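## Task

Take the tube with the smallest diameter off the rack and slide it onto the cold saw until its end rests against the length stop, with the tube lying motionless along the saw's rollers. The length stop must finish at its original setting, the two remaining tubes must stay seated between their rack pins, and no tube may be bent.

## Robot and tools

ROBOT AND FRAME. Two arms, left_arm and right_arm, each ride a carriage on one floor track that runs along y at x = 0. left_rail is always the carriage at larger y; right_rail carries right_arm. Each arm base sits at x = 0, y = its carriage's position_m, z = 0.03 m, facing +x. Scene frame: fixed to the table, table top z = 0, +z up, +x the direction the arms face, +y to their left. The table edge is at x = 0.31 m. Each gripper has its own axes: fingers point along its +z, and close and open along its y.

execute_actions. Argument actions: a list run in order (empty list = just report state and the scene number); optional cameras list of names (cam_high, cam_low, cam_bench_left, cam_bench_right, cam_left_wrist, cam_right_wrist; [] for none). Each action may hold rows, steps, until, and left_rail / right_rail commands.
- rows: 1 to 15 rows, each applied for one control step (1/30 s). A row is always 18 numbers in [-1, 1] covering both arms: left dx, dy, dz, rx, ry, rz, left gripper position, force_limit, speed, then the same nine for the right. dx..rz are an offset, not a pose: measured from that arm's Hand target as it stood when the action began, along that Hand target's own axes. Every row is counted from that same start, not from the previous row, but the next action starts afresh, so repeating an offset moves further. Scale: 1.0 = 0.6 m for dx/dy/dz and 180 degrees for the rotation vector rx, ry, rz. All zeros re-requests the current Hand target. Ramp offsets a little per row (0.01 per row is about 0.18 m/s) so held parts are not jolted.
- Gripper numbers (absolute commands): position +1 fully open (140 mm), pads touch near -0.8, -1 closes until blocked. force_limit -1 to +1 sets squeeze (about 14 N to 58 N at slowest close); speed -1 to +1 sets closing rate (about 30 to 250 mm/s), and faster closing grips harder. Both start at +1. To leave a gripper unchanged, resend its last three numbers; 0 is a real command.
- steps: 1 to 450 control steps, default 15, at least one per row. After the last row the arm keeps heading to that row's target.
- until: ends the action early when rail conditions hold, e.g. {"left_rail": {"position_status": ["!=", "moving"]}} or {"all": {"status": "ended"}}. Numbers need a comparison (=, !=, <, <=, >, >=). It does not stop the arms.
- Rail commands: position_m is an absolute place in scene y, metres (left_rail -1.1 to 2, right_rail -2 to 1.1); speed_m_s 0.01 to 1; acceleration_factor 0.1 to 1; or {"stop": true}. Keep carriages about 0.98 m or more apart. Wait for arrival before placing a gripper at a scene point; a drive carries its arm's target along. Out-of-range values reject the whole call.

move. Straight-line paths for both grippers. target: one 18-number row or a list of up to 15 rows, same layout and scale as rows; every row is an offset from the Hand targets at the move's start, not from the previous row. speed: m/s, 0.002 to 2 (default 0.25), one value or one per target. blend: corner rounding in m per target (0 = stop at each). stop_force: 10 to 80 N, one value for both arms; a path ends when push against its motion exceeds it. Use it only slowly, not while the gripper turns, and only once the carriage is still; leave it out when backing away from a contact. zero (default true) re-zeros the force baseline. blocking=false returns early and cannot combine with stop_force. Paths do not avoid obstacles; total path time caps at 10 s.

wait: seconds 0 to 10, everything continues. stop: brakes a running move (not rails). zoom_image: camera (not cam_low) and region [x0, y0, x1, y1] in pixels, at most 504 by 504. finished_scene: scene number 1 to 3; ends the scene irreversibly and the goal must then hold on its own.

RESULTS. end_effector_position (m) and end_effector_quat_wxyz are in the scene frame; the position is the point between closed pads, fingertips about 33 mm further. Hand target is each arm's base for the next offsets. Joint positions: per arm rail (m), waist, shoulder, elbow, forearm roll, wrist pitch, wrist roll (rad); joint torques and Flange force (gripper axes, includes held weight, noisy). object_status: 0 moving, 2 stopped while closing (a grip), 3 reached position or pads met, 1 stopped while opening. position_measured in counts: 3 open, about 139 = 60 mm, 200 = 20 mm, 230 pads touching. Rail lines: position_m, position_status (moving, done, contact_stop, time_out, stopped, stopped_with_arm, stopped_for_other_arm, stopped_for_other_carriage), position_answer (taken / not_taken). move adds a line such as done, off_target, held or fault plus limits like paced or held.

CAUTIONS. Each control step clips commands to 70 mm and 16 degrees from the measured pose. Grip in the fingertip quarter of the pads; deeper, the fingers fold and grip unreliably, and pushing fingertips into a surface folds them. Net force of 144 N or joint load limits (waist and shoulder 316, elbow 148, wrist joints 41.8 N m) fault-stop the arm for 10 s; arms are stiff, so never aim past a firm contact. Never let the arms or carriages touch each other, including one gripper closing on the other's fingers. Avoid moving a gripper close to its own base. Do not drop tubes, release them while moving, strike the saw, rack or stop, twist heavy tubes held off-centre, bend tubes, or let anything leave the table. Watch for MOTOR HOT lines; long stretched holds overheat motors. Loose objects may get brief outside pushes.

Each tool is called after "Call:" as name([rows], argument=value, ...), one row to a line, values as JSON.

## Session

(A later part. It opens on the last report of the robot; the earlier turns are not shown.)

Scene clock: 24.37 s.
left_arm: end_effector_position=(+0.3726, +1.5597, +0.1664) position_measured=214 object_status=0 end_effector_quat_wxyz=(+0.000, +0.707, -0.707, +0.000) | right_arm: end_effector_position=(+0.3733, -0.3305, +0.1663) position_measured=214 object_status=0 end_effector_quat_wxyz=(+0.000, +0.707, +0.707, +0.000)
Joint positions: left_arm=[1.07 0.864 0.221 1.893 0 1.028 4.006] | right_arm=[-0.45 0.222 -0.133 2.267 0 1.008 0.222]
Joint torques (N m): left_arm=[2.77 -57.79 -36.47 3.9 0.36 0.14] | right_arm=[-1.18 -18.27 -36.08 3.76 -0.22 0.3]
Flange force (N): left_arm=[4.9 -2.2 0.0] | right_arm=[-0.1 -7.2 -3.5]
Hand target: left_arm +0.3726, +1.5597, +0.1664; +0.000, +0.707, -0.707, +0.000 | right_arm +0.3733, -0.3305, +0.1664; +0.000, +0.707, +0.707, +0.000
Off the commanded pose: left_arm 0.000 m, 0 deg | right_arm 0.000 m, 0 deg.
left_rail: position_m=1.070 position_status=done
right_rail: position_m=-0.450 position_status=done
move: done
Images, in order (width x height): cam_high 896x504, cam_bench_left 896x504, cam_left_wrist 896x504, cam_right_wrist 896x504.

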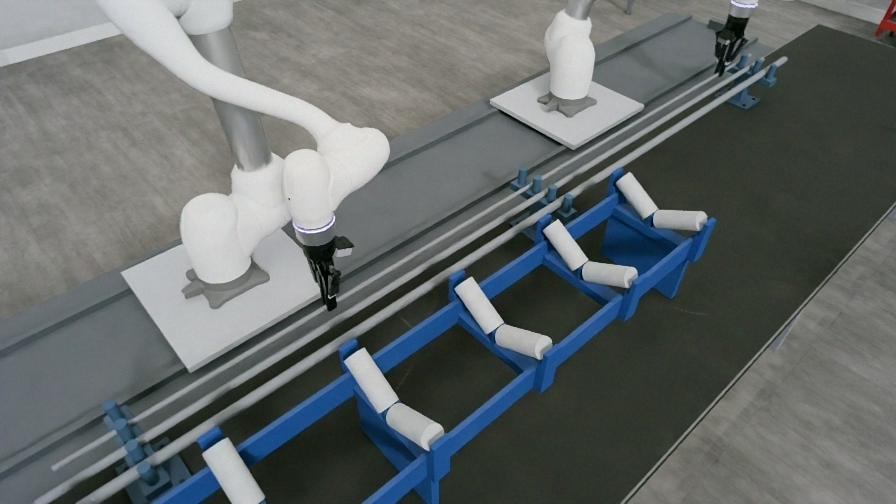

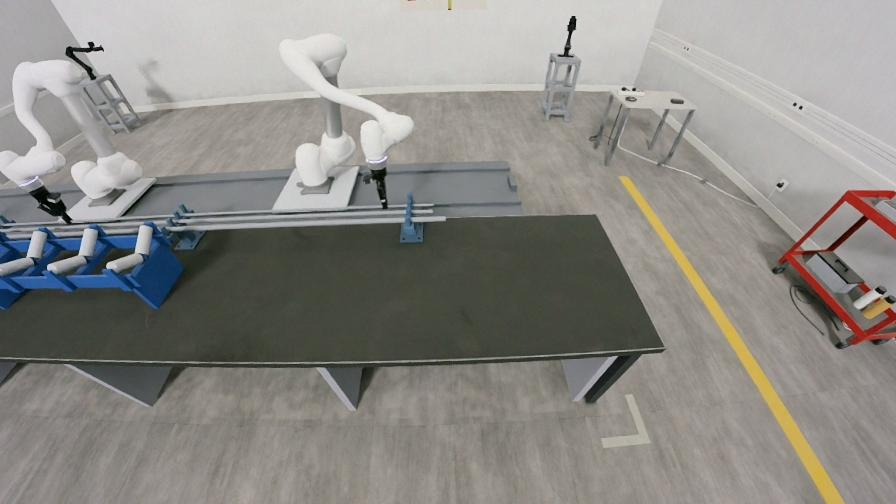

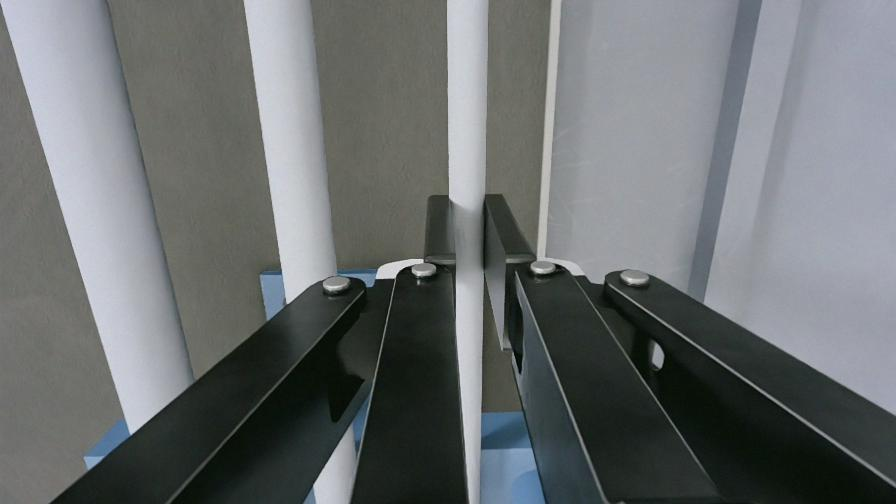

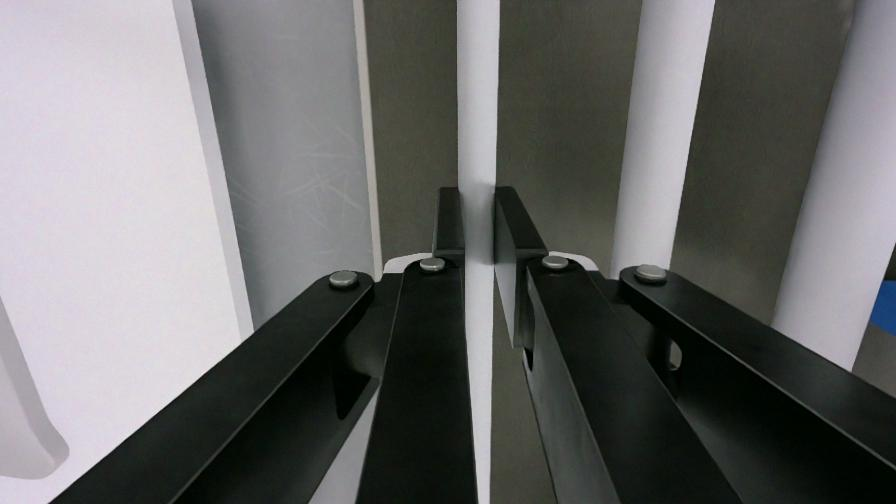

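Call:
move([
  [0, 0, -0.4393, 0, 0, 0, -1, 0.3, -1, 0, 0, -0.4393, 0, 0, 0, -1, 0.3, -1],
], speed=0.15, cameras=["cam_left_wrist", "cam_right_wrist", "cam_high", "cam_low"])

Scene clock: 27.67 s.
left_arm: end_effector_position=(+0.3726, +1.5597, +0.4300) position_measured=214 object_status=2 end_effector_quat_wxyz=(+0.000, +0.707, -0.707, +0.000) | right_arm: end_effector_position=(+0.3733, -0.3305, +0.4299) position_measured=214 object_status=2 end_effector_quat_wxyz=(+0.000, +0.707, +0.707, +0.000)
Joint positions: left_arm=[1.07 0.864 0.091 1.546 0 1.504 4.006] | right_arm=[-0.45 0.222 -0.275 1.876 0 1.541 0.222]
Joint torques (N m): left_arm=[2.54 -53.14 -46.42 4.75 0.15 0.17] | right_arm=[-1.52 -11.8 -45.3 3.85 0.05 0.31]
Flange force (N): left_arm=[6.8 -0.3 8.1] | right_arm=[0.8 -7.8 6.2]
Hand target: left_arm +0.3726, +1.5597, +0.4299; +0.000, +0.707, -0.707, +0.000 | right_arm +0.3733, -0.3305, +0.4299; +0.000, +0.707, +0.707, +0.000
Off the commanded pose: left_arm 0.000 m, 0 deg | right_arm 0.000 m, 0 deg.
left_rail: position_m=1.070 position_status=done
right_rail: position_m=-0.450 position_status=done
move: done
Images, in order (width x height): cam_high 896x504, cam_low 896x504, cam_left_wrist 896x504, cam_right_wrist 896x504.

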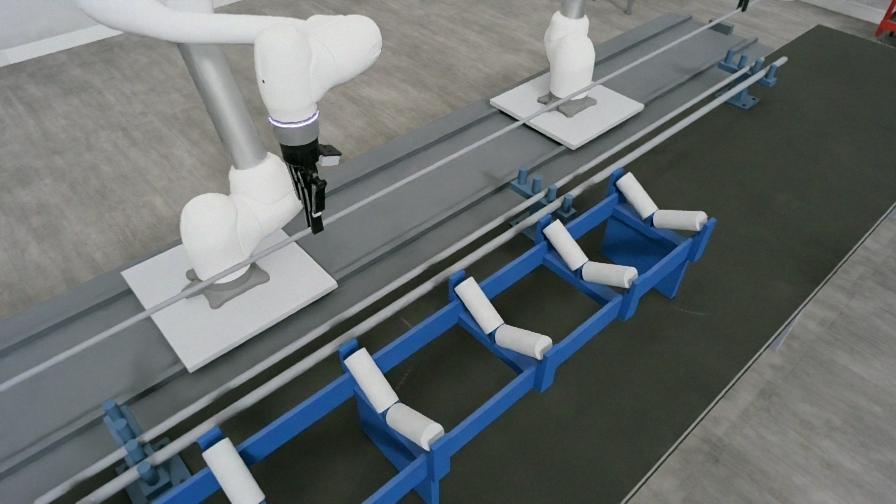

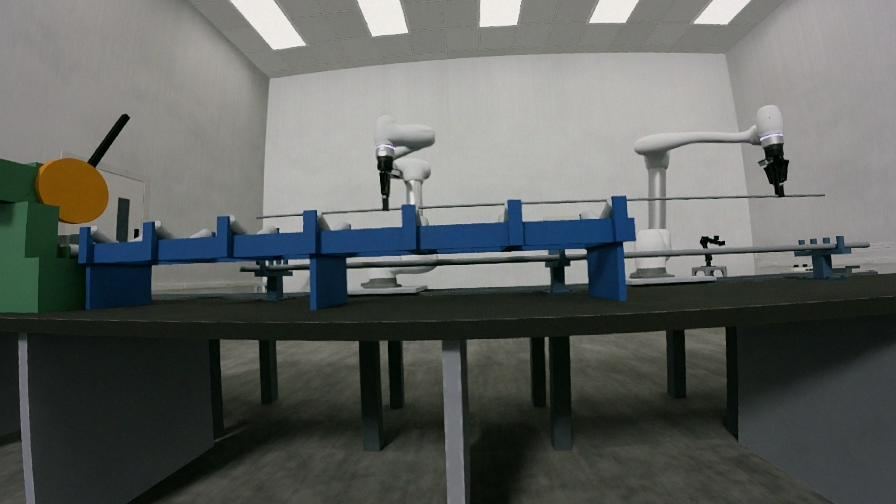

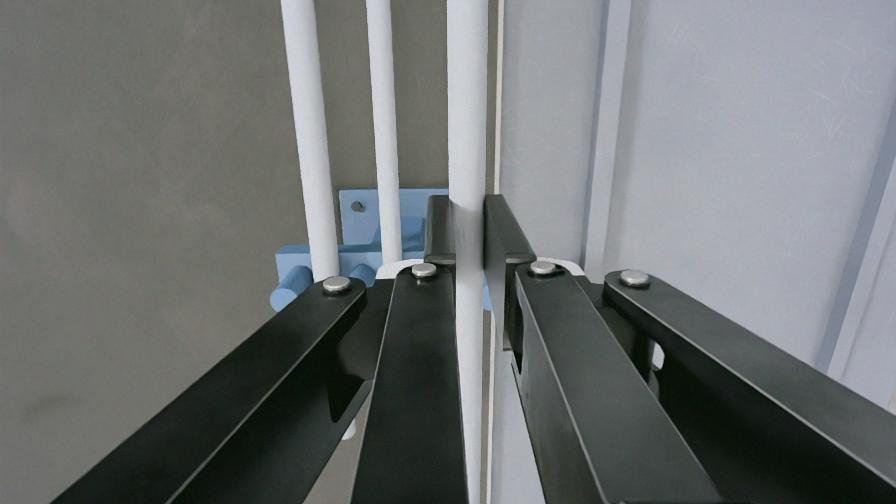

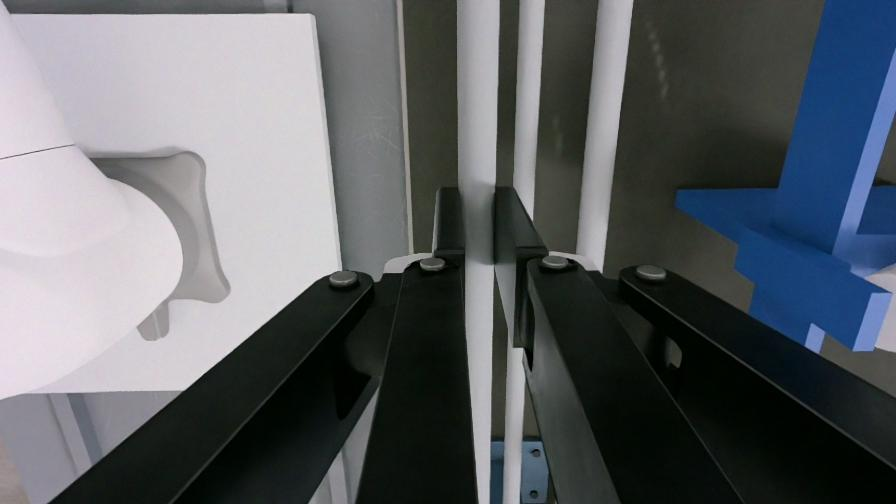

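Call:
move([
  [0.458, -0.65, 0.1167, 0, 0, 0, -1, 0.3, -1, -0.458, 0.65, 0.1167, 0, 0, 0, -1, 0.3, -1],
], speed=0.22, cameras=["cam_left_wrist", "cam_right_wrist", "cam_high", "cam_low", "cam_bench_right"])

Call:
zoom_image(camera="cam_bench_right", region=[640, 260, 896, 504])

Scene clock: 30.90 s.
left_arm: end_effector_position=(+0.7626, +1.2849, +0.3599) position_measured=214 object_status=2 end_effector_quat_wxyz=(+0.000, +0.707, -0.707, +0.000) | right_arm: end_effector_position=(+0.7633, -0.6052, +0.3600) position_measured=214 object_status=2 end_effector_quat_wxyz=(+0.000, +0.707, +0.707, +0.000)
Joint positions: left_arm=[1.07 0.231 0.391 1.294 0 1.457 3.373] | right_arm=[-0.45 -0.245 0.369 1.325 0 1.448 -0.245]
Joint torques (N m): left_arm=[-2 -86.14 -45.86 2.36 0.92 0.36] | right_arm=[3 -78.91 -44.42 6.56 0.46 0.39]
Flange force (N): left_arm=[-1.4 3.4 7.8] | right_arm=[-2.9 -7.7 5.2]
Hand target: left_arm +0.7626, +1.2849, +0.3599; +0.000, +0.707, -0.707, +0.000 | right_arm +0.7633, -0.6054, +0.3599; +0.000, +0.707, +0.707, +0.000
Off the commanded pose: left_arm 0.000 m, 0 deg | right_arm 0.000 m, 0 deg.
left_rail: position_m=1.070 position_status=done
right_rail: position_m=-0.450 position_status=done
move: done
Images, in order (width x height): cam_high 896x504, cam_low 896x504, cam_bench_right 896x504, cam_left_wrist 896x504, cam_right_wrist 896x504.

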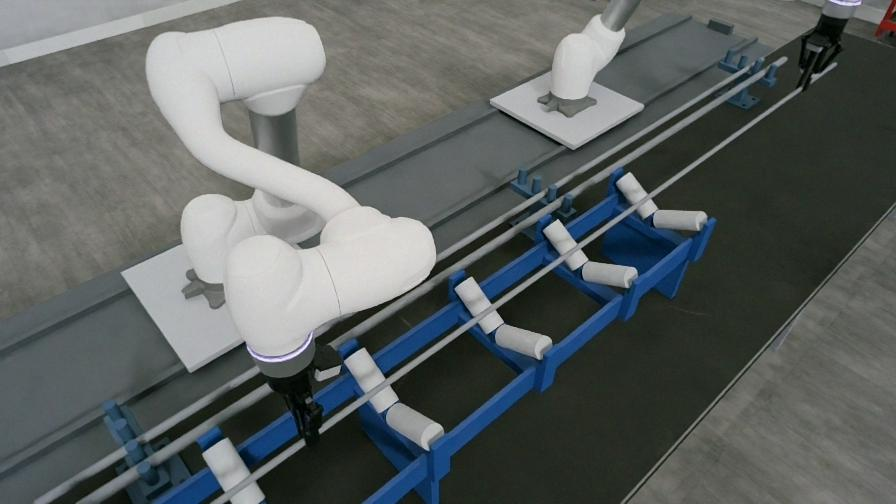

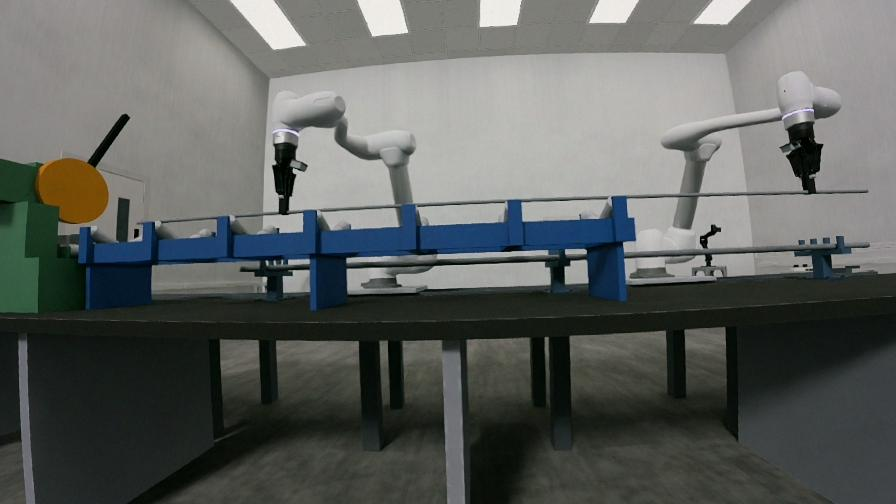

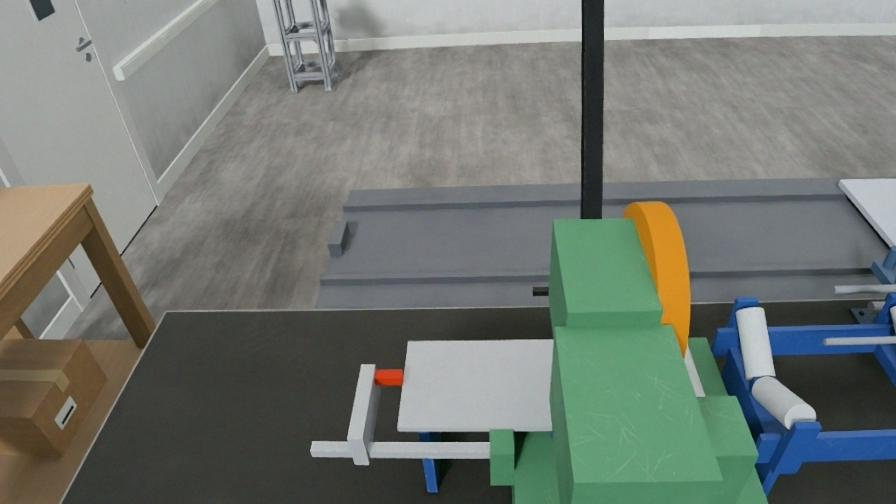

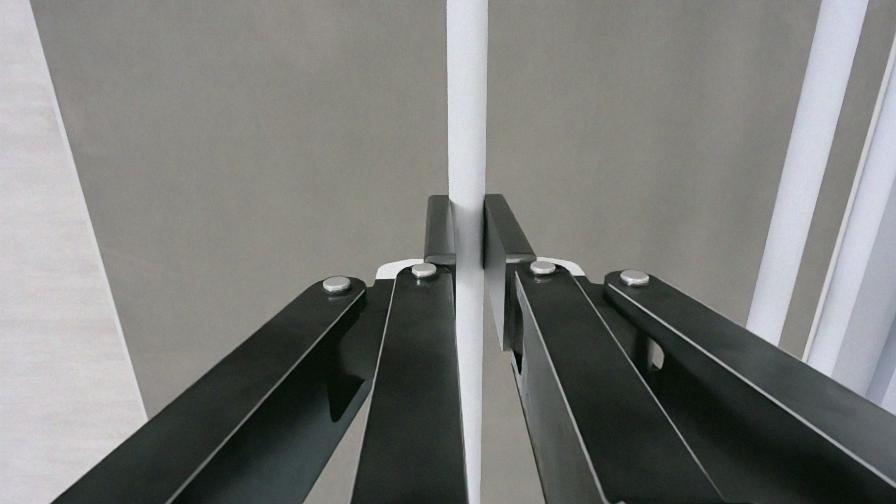

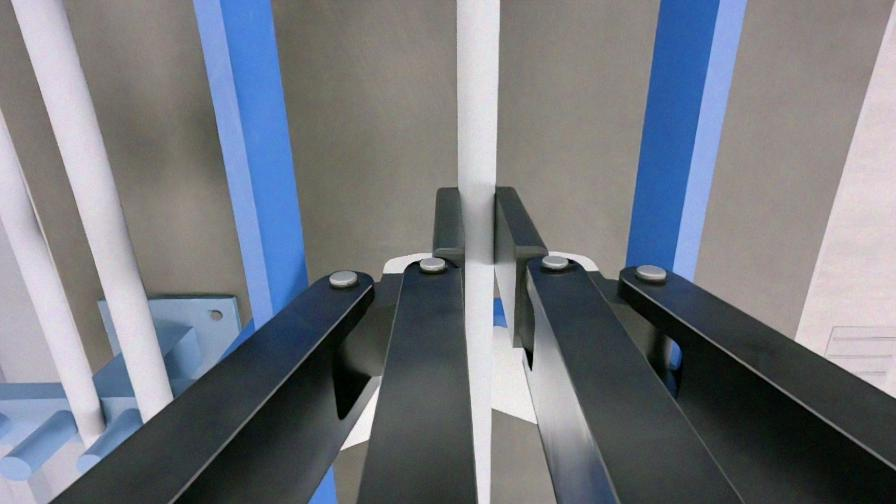

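Scaled by 1.969 from the camera's 896x504 image, which has a finer 1280x720 frame.

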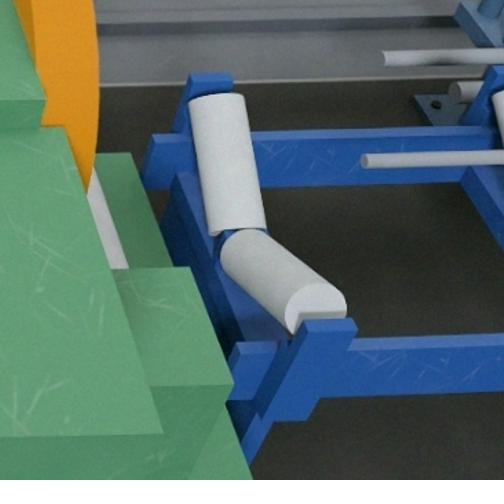

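Call:
move([
  [0, 0, 0.1, 0, 0, 0, -1, 0.3, -1, 0, 0, 0.1, 0, 0, 0, -1, 0.3, -1],
  [0, 0, 0.155, 0, 0, 0, -1, 0.3, -1, 0, 0, 0.155, 0, 0, 0, -1, 0.3, -1],
], speed=[0.08, 0.02], stop_force=10, cameras=["cam_left_wrist", "cam_right_wrist", "cam_low", "cam_bench_right"])

Call:
zoom_image(camera="cam_bench_right", region=[640, 260, 896, 504])

Scene clock: 35.10 s.
left_arm: end_effector_position=(+0.7626, +1.2849, +0.2669) position_measured=214 object_status=2 end_effector_quat_wxyz=(+0.000, +0.707, -0.707, +0.000) | right_arm: end_effector_position=(+0.7634, -0.6054, +0.2826) position_measured=214 object_status=2 end_effector_quat_wxyz=(+0.000, +0.707, +0.707, +0.000)
Joint positions: left_arm=[1.07 0.231 0.42 1.421 0 1.301 3.373] | right_arm=[-0.45 -0.245 0.392 1.432 0 1.317 -0.245]
Joint torques (N m): left_arm=[0.57 -81.2 -40.52 4.14 0.97 0.33] | right_arm=[0.02 -66.56 -31.18 4.69 1.59 0.34]
Flange force (N): left_arm=[2.0 3.1 0.3] | right_arm=[-0.3 -1.2 -14.6]
Hand target: left_arm +0.7626, +1.2849, +0.2669; +0.000, +0.707, -0.707, +0.000 | right_arm +0.7634, -0.6054, +0.2826; +0.000, +0.707, +0.707, +0.000 (not the last commanded pose)
Off the commanded pose: left_arm 0.000 m, 0 deg | right_arm 0.016 m, 0 deg.
left_rail: position_m=1.070 position_status=done
right_rail: position_m=-0.450 position_status=done
move: contact (right_arm)
Images, in order (width x height): cam_low 896x504, cam_bench_right 896x504, cam_left_wrist 896x504, cam_right_wrist 896x504.

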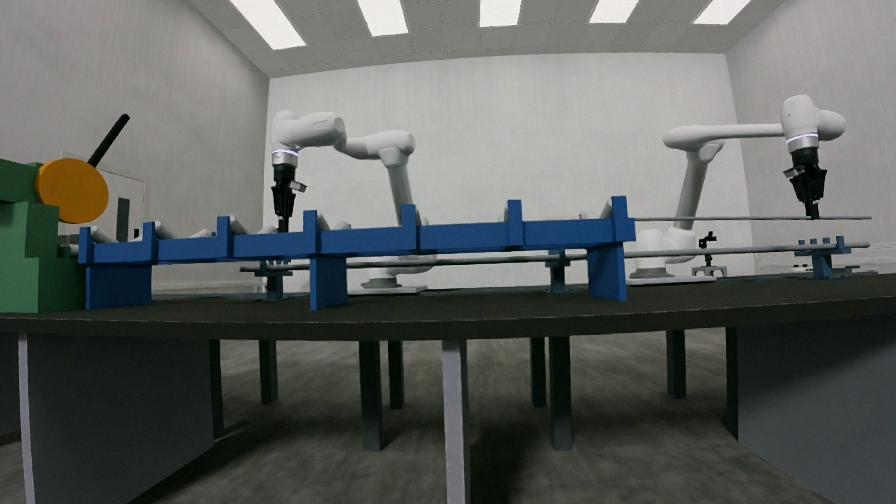

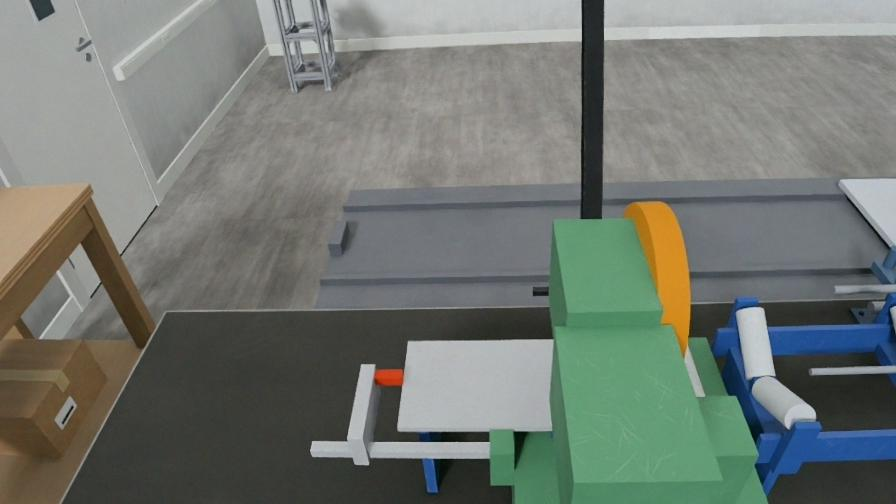

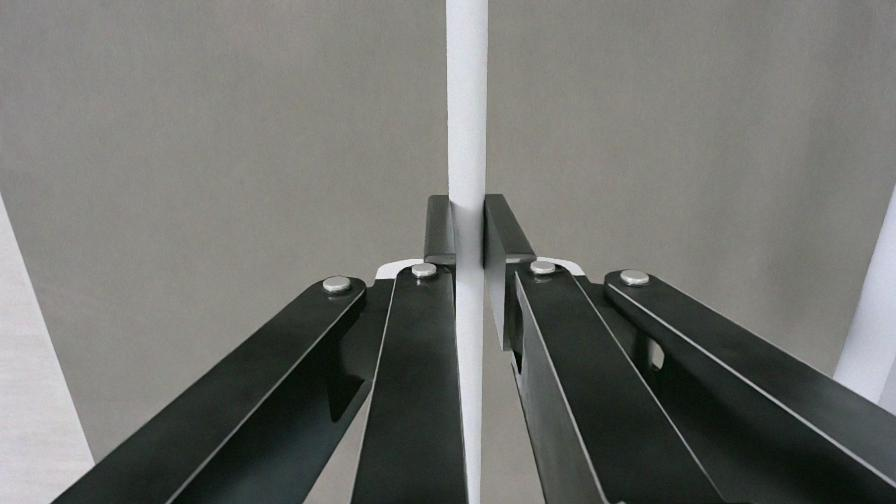

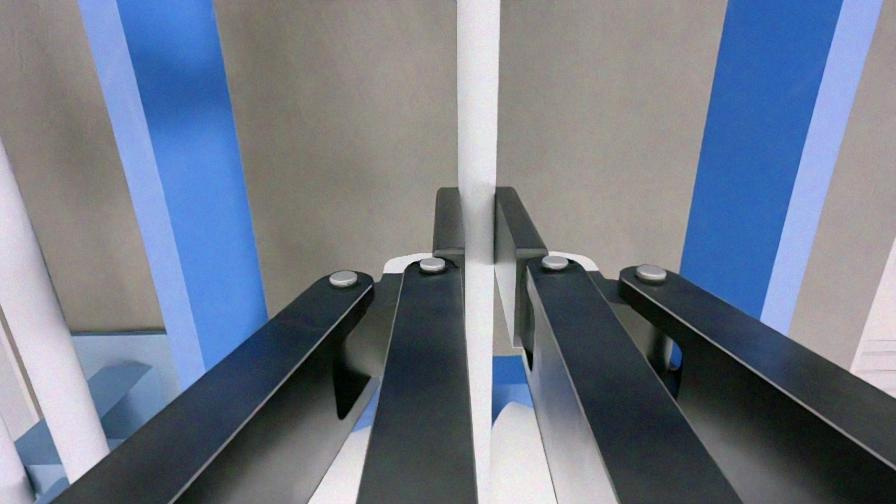

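Scaled by 1.969 from the camera's 896x504 image, which has a finer 1280x720 frame.

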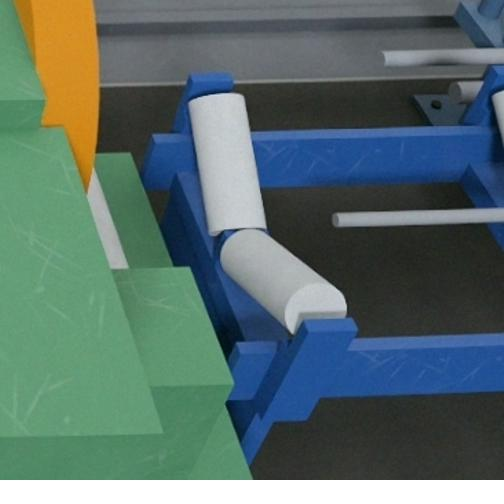

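Call:
move([
  [0, 0, -0.0277, 0, 0, 0, -1, 0.3, -1, 0, 0, -0.0015, 0, 0, 0, -1, 0.3, -1],
  [0, 0, -0.0277, 0, 0, 0, -0.3, 0.3, -0.5, 0, 0, -0.0015, 0, 0, 0, -0.3, 0.3, -0.5],
  [-0.25, 0, -0.0277, 0, 0, 0, -0.3, 0.3, -0.5, 0, 0, -0.3, 0, 0, 0, -0.3, 0.3, -0.5],
], speed=[0.04, 0.2, 0.2], cameras=["cam_left_wrist", "cam_right_wrist", "cam_bench_right"])

Call:
zoom_image(camera="cam_bench_right", region=[640, 260, 896, 504])

Scene clock: 41.03 s.
left_arm: end_effector_position=(+0.7626, +1.4349, +0.2835) position_measured=167 object_status=3 end_effector_quat_wxyz=(+0.000, +0.707, -0.707, +0.000) | right_arm: end_effector_position=(+0.7634, -0.6053, +0.4626) position_measured=167 object_status=3 end_effector_quat_wxyz=(+0.000, +0.707, +0.707, +0.000)
Joint positions: left_arm=[1.07 0.405 0.499 1.271 0 1.371 3.547] | right_arm=[-0.45 -0.245 0.363 1.149 0 1.63 -0.245]
Joint torques (N m): left_arm=[1.92 -92.69 -44.15 4.24 0.45 0.17] | right_arm=[-1.07 -75.95 -43.27 4.41 -0.1 0.31]
Flange force (N): left_arm=[4.7 3.9 4.3] | right_arm=[2.6 -7.5 3.1]
Hand target: left_arm +0.7626, +1.4349, +0.2835; +0.000, +0.707, -0.707, +0.000 | right_arm +0.7634, -0.6053, +0.4626; +0.000, +0.707, +0.707, +0.000
Off the commanded pose: left_arm 0.000 m, 0 deg | right_arm 0.000 m, 0 deg.
left_rail: position_m=1.070 position_status=done
right_rail: position_m=-0.450 position_status=done
move: done
Images, in order (width x height): cam_bench_right 896x504, cam_left_wrist 896x504, cam_right_wrist 896x504.

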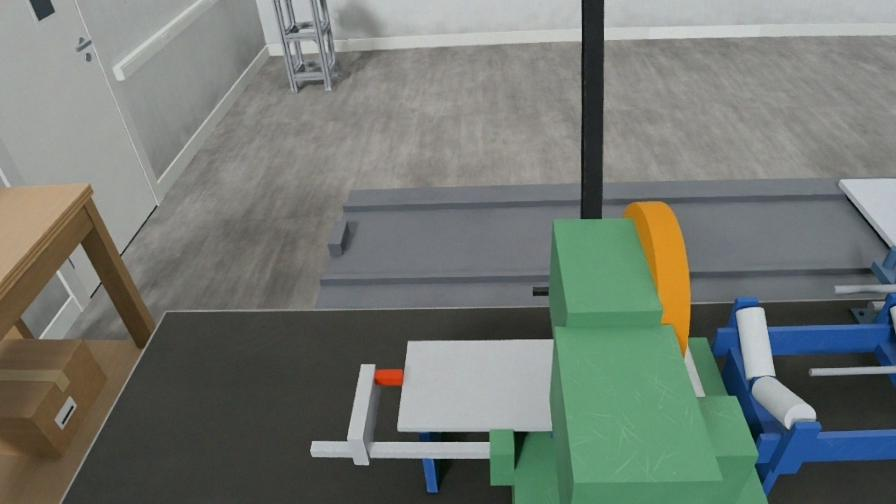

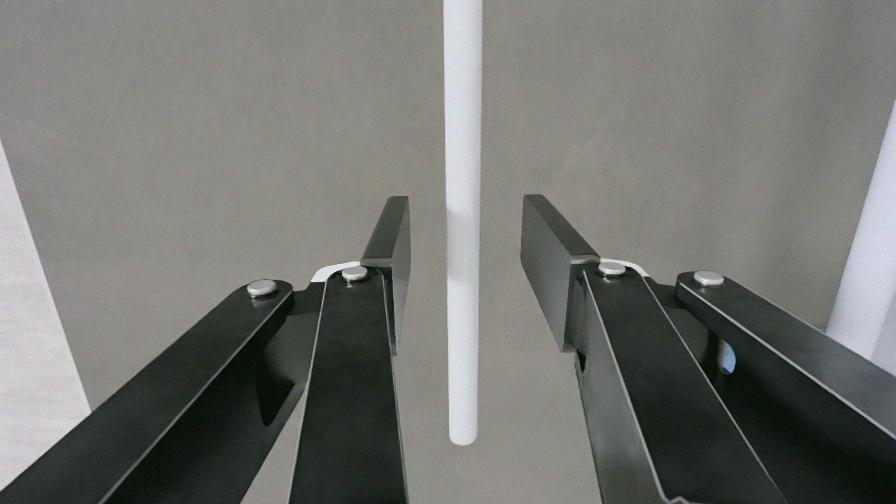

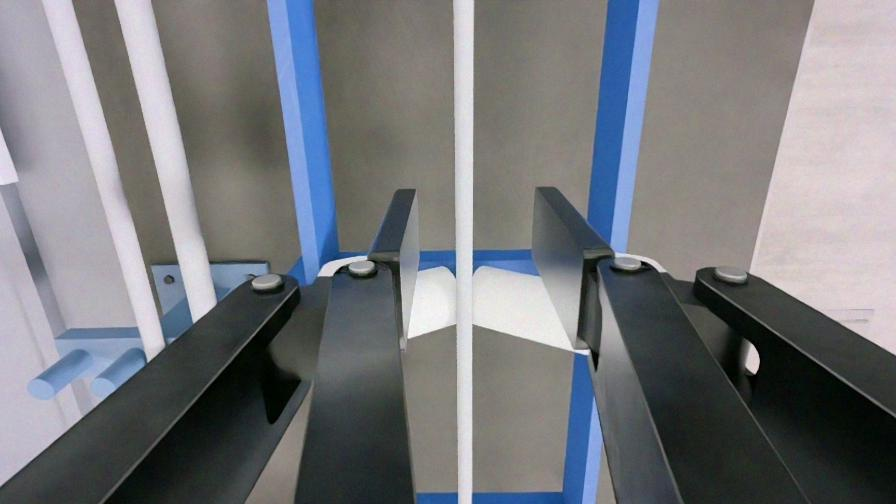

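Scaled by 1.969 from the camera's 896x504 image, which has a finer 1280x720 frame.

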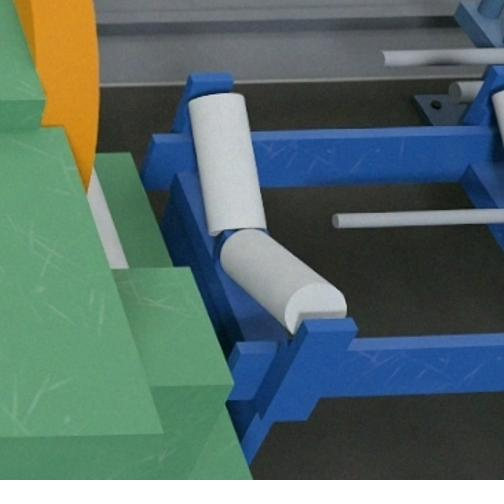

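Call:
move([
  [0, -0.0015, 0.01, 0, 0, 0, -0.3, 0.3, -0.5, 0, 0, 0, 0, 0, 0, -0.3, 0.3, -0.5],
  [0, -0.0015, 0.01, 0, 0, 0, -1, 0.3, -1, 0, 0, 0, 0, 0, 0, -0.3, 0.3, -0.5],
  [0, -0.0015, 0, 0, 0, 0, -1, 0.3, -1, 0, 0, 0, 0, 0, 0, -0.3, 0.3, -0.5],
], speed=0.05, cameras=["cam_left_wrist"])

Scene clock: 45.93 s.
left_arm: end_effector_position=(+0.7635, +1.4349, +0.2835) position_measured=214 object_status=2 end_effector_quat_wxyz=(+0.000, +0.707, -0.707, +0.000) | right_arm: end_effector_position=(+0.7634, -0.6054, +0.4626) position_measured=167 object_status=3 end_effector_quat_wxyz=(+0.000, +0.707, +0.707, +0.000)
Joint positions: left_arm=[1.07 0.405 0.501 1.269 0 1.372 3.547] | right_arm=[-0.45 -0.245 0.363 1.149 0 1.63 -0.245]
Joint torques (N m): left_arm=[2.81 -93.3 -44.77 4.21 0.51 0.29] | right_arm=[-1.02 -75.91 -43.02 4.43 -0.02 0.29]
Flange force (N): left_arm=[6.0 4.1 5.5] | right_arm=[2.3 -7.1 2.6]
Hand target: left_arm +0.7635, +1.4349, +0.2835; +0.000, +0.707, -0.707, +0.000 | right_arm +0.7634, -0.6053, +0.4626; +0.000, +0.707, +0.707, +0.000
Off the commanded pose: left_arm 0.000 m, 0 deg | right_arm 0.000 m, 0 deg.
left_rail: position_m=1.070 position_status=done
right_rail: position_m=-0.450 position_status=done
move: done
Images, in order (width x height): cam_left_wrist 896x504.

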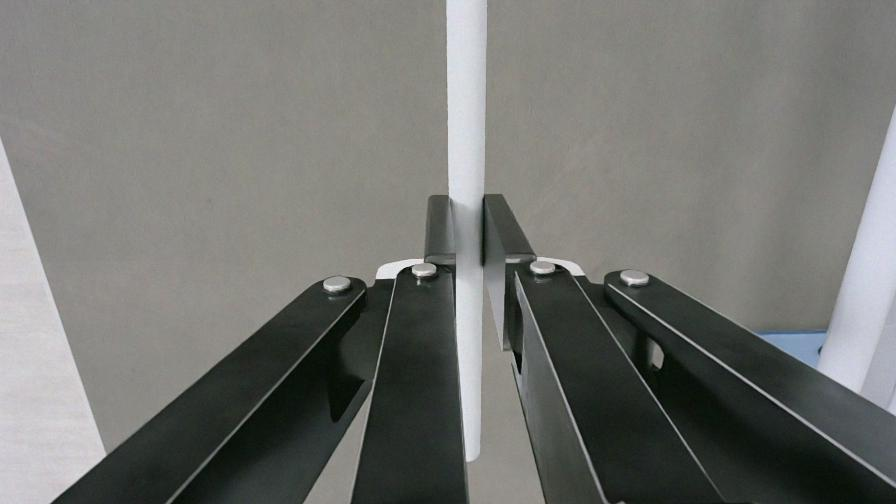

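Call:
move(target=[1.0, 0, 0, 0, 0, 0, -1, 0.3, -1, 0, 0, 0, 0, 0, 0, -0.3, 0.3, -0.5], speed=0.17, stop_force=15, cameras=["cam_left_wrist", "cam_bench_right", "cam_low"])

Call:
zoom_image(camera="cam_bench_right", region=[330, 310, 580, 450])

Scene clock: 50.77 s.
left_arm: end_effector_position=(+0.7635, +0.8349, +0.2835) position_measured=214 object_status=2 end_effector_quat_wxyz=(+0.000, +0.707, -0.707, +0.000) | right_arm: end_effector_position=(+0.7634, -0.6054, +0.4626) position_measured=167 object_status=3 end_effector_quat_wxyz=(+0.000, +0.707, +0.707, +0.000)
Joint positions: left_arm=[1.07 -0.342 0.424 1.385 0 1.333 2.8] | right_arm=[-0.45 -0.245 0.363 1.149 0 1.63 -0.245]
Joint torques (N m): left_arm=[2.12 -83.33 -40.76 3.98 1.32 0.46] | right_arm=[-0.84 -75.84 -42.99 4.45 0.02 0.33]
Flange force (N): left_arm=[2.6 2.3 1.5] | right_arm=[2.0 -7.3 2.7]
Hand target: left_arm +0.7635, +0.8349, +0.2835; +0.000, +0.707, -0.707, +0.000 | right_arm +0.7634, -0.6053, +0.4626; +0.000, +0.707, +0.707, +0.000
Off the commanded pose: left_arm 0.000 m, 0 deg | right_arm 0.000 m, 0 deg.
left_rail: position_m=1.070 position_status=done
right_rail: position_m=-0.450 position_status=done
move: done
Images, in order (width x height): cam_low 896x504, cam_bench_right 896x504, cam_left_wrist 896x504.

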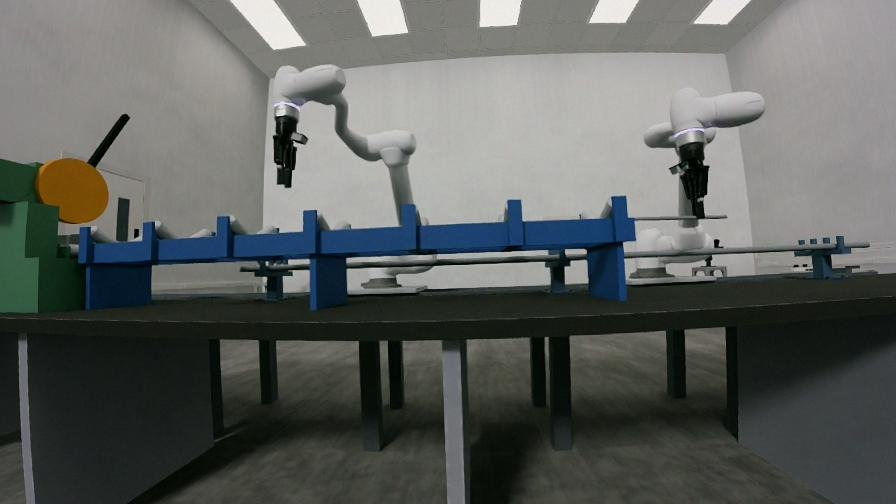

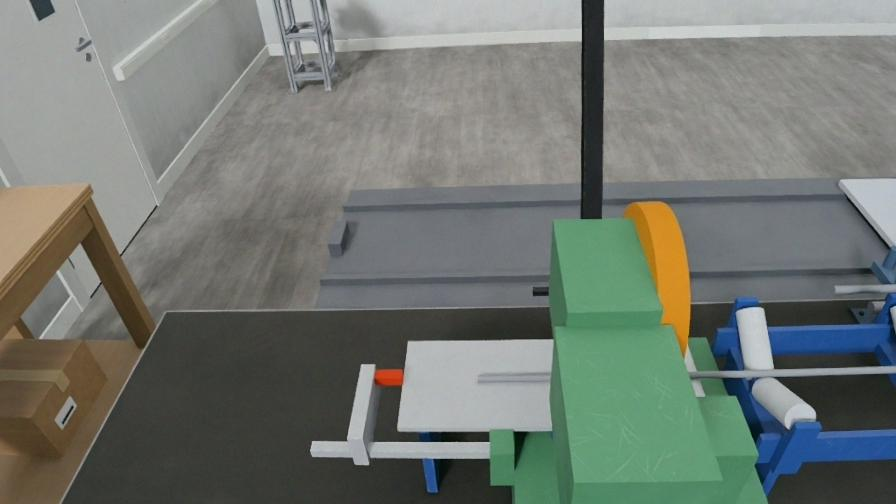

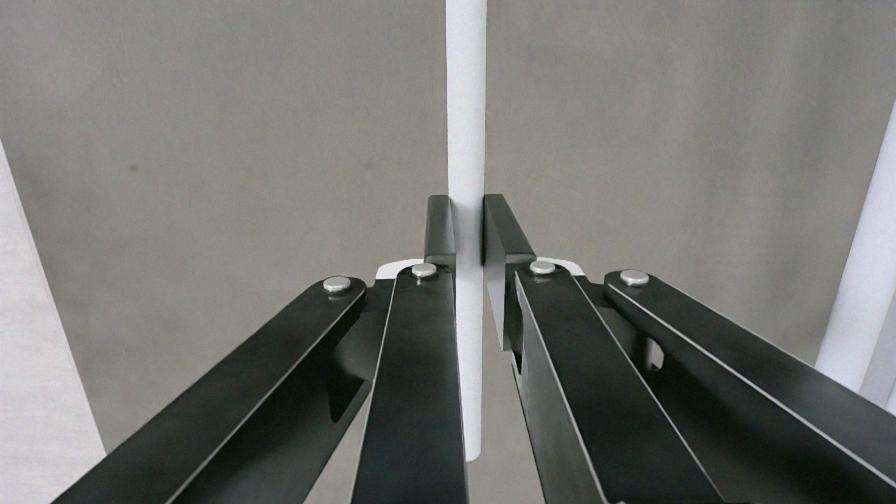

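Scaled by 2.016 from the camera's 896x504 image, which has a finer 1280x720 frame.

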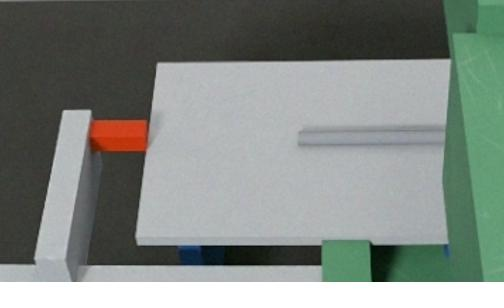

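Call:
move([
  [0.2, 0, 0, 0, 0, 0, -1, 0.3, -1, 0, 0, 0, 0, 0, 0, -0.3, 0.3, -0.5],
  [0.25, 0, 0, 0, 0, 0, -1, 0.3, -1, 0, 0, 0, 0, 0, 0, -0.3, 0.3, -0.5],
], speed=[0.08, 0.008], stop_force=10, cameras=["cam_bench_right"])

Call:
zoom_image(camera="cam_bench_right", region=[360, 330, 480, 410])

Scene clock: 56.00 s.
left_arm: end_effector_position=(+0.7635, +0.6974, +0.2835) position_measured=214 object_status=2 end_effector_quat_wxyz=(+0.000, +0.707, -0.707, +0.000) | right_arm: end_effector_position=(+0.7634, -0.6054, +0.4626) position_measured=167 object_status=3 end_effector_quat_wxyz=(+0.000, +0.707, +0.707, +0.000)
Joint positions: left_arm=[1.07 -0.495 0.506 1.26 0 1.375 2.647] | right_arm=[-0.45 -0.245 0.363 1.149 0 1.63 -0.245]
Joint torques (N m): left_arm=[-10.47 -84.48 -39.57 -0.72 -0.25 0.43] | right_arm=[-0.9 -76.02 -43.04 4.35 -0.02 0.35]
Flange force (N): left_arm=[-13.6 1.1 -5.5] | right_arm=[2.2 -7.1 2.7]
Hand target: left_arm +0.7635, +0.6974, +0.2835; +0.000, +0.707, -0.707, +0.000 (not the last commanded pose) | right_arm +0.7634, -0.6053, +0.4626; +0.000, +0.707, +0.707, +0.000
Off the commanded pose: left_arm 0.012 m, 0 deg | right_arm 0.000 m, 0 deg.
left_rail: position_m=1.070 position_status=done
right_rail: position_m=-0.450 position_status=done
move: contact (left_arm); path passed 1 of 2 targets
Images, in order (width x height): cam_bench_right 896x504.

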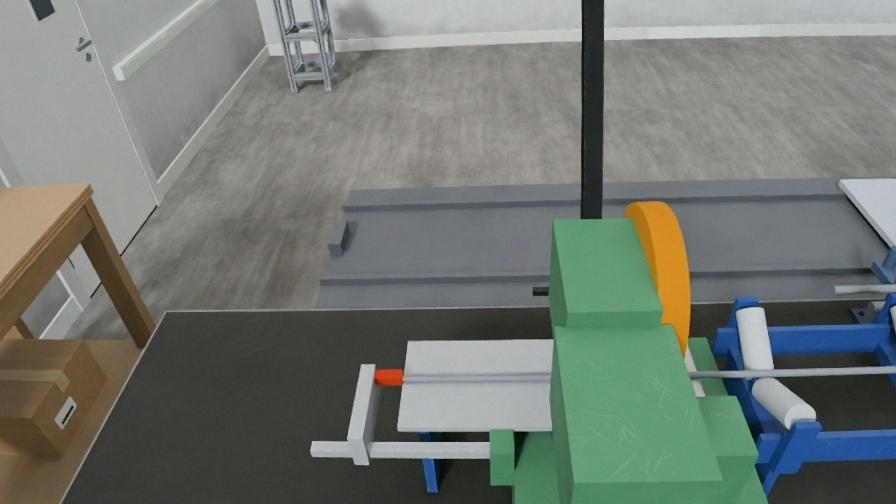

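Scaled by 4.200 from the camera's 896x504 image, which has a finer 1280x720 frame.

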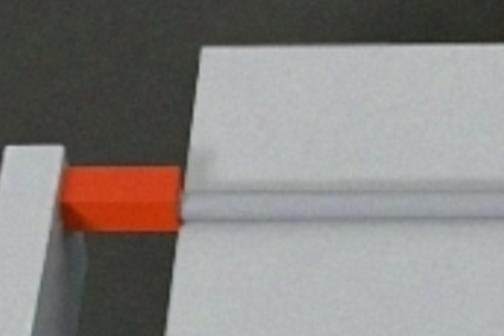

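Call:
move([
  [0, 0, 0, 0, 0, 0, -0.4, 0.3, -1, 0, 0, 0, 0, 0, 0, -0.3, 0.3, -0.5],
  [0, 0, -0.15, 0, 0, 0, -0.4, 0.3, -1, 0, 0, 0, 0, 0, 0, -0.3, 0.3, -0.5],
], speed=0.15, cameras=["cam_bench_right", "cam_high", "cam_left_wrist", "cam_right_wrist"])

Call:
zoom_image(camera="cam_bench_right", region=[360, 330, 480, 410])

Scene clock: 58.57 s.
left_arm: end_effector_position=(+0.7635, +0.6973, +0.3735) position_measured=179 object_status=3 end_effector_quat_wxyz=(+0.000, +0.707, -0.707, +0.000) | right_arm: end_effector_position=(+0.7634, -0.6054, +0.4626) position_measured=167 object_status=3 end_effector_quat_wxyz=(+0.000, +0.707, +0.707, +0.000)
Joint positions: left_arm=[1.07 -0.495 0.488 1.126 0 1.528 2.647] | right_arm=[-0.45 -0.245 0.363 1.149 0 1.63 -0.245]
Joint torques (N m): left_arm=[2.36 -92.37 -44.99 4.38 0.44 0.19] | right_arm=[-1 -75.98 -43.03 4.44 -0.02 0.29]
Flange force (N): left_arm=[-0.1 6.8 5.1] | right_arm=[2.7 -7.0 2.7]
Hand target: left_arm +0.7635, +0.6973, +0.3735; +0.000, +0.707, -0.707, +0.000 | right_arm +0.7634, -0.6053, +0.4626; +0.000, +0.707, +0.707, +0.000
Off the commanded pose: left_arm 0.000 m, 0 deg | right_arm 0.000 m, 0 deg.
left_rail: position_m=1.070 position_status=done
right_rail: position_m=-0.450 position_status=done
move: done
Images, in order (width x height): cam_high 896x504, cam_bench_right 896x504, cam_left_wrist 896x504, cam_right_wrist 896x504.

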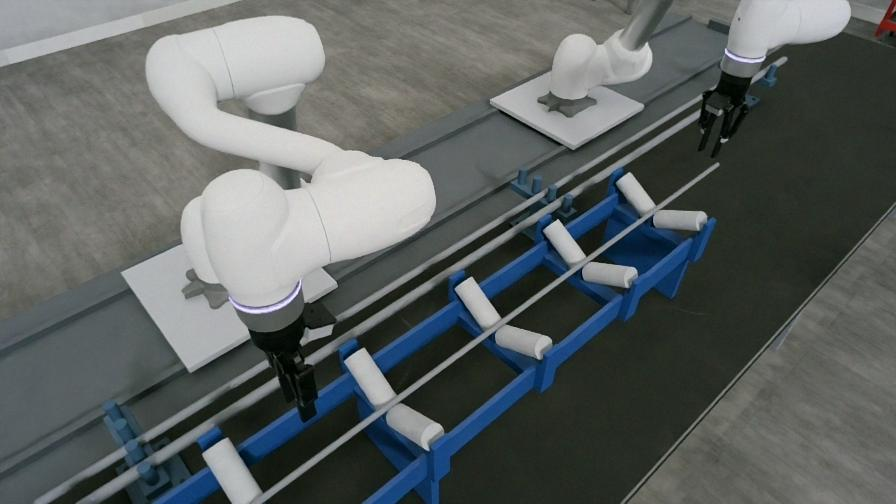

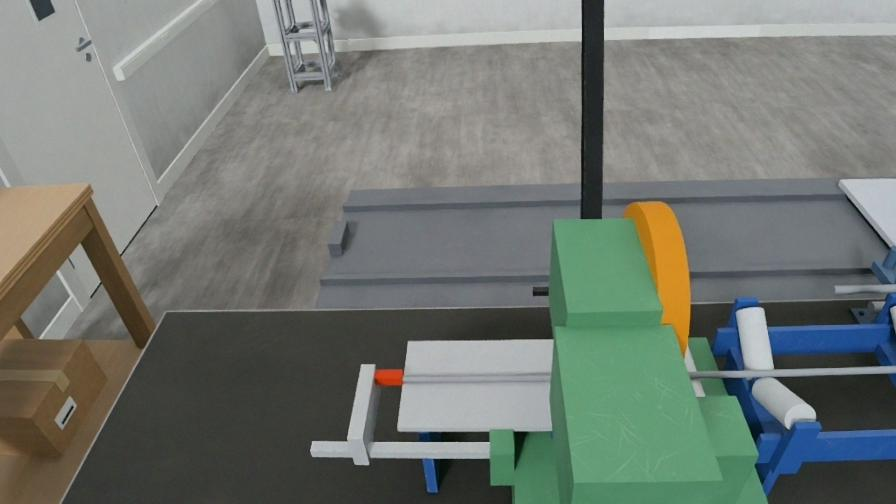

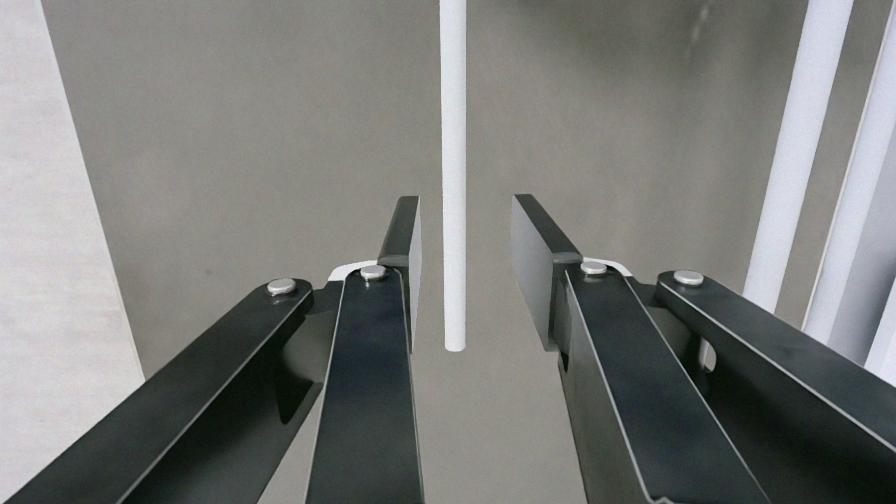

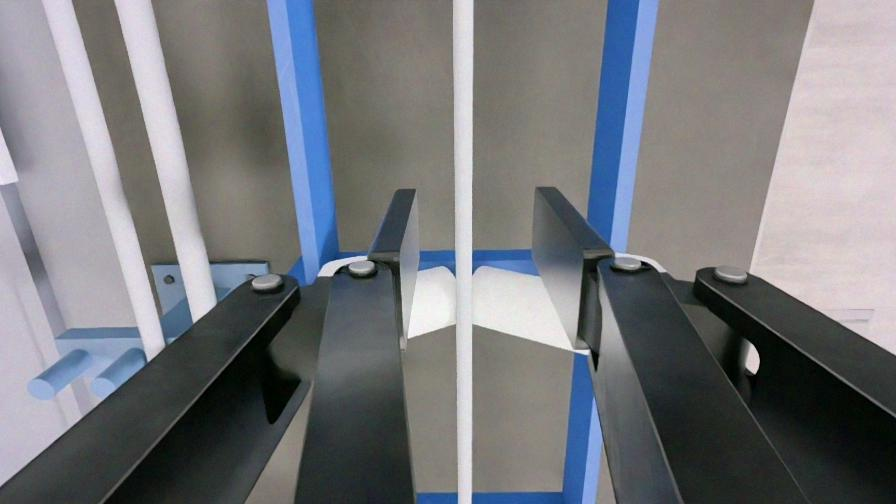

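Scaled by 4.200 from the camera's 896x504 image, which has a finer 1280x720 frame.

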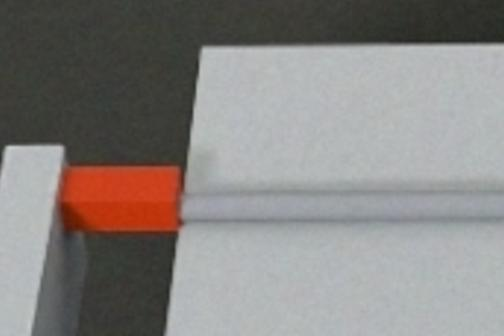

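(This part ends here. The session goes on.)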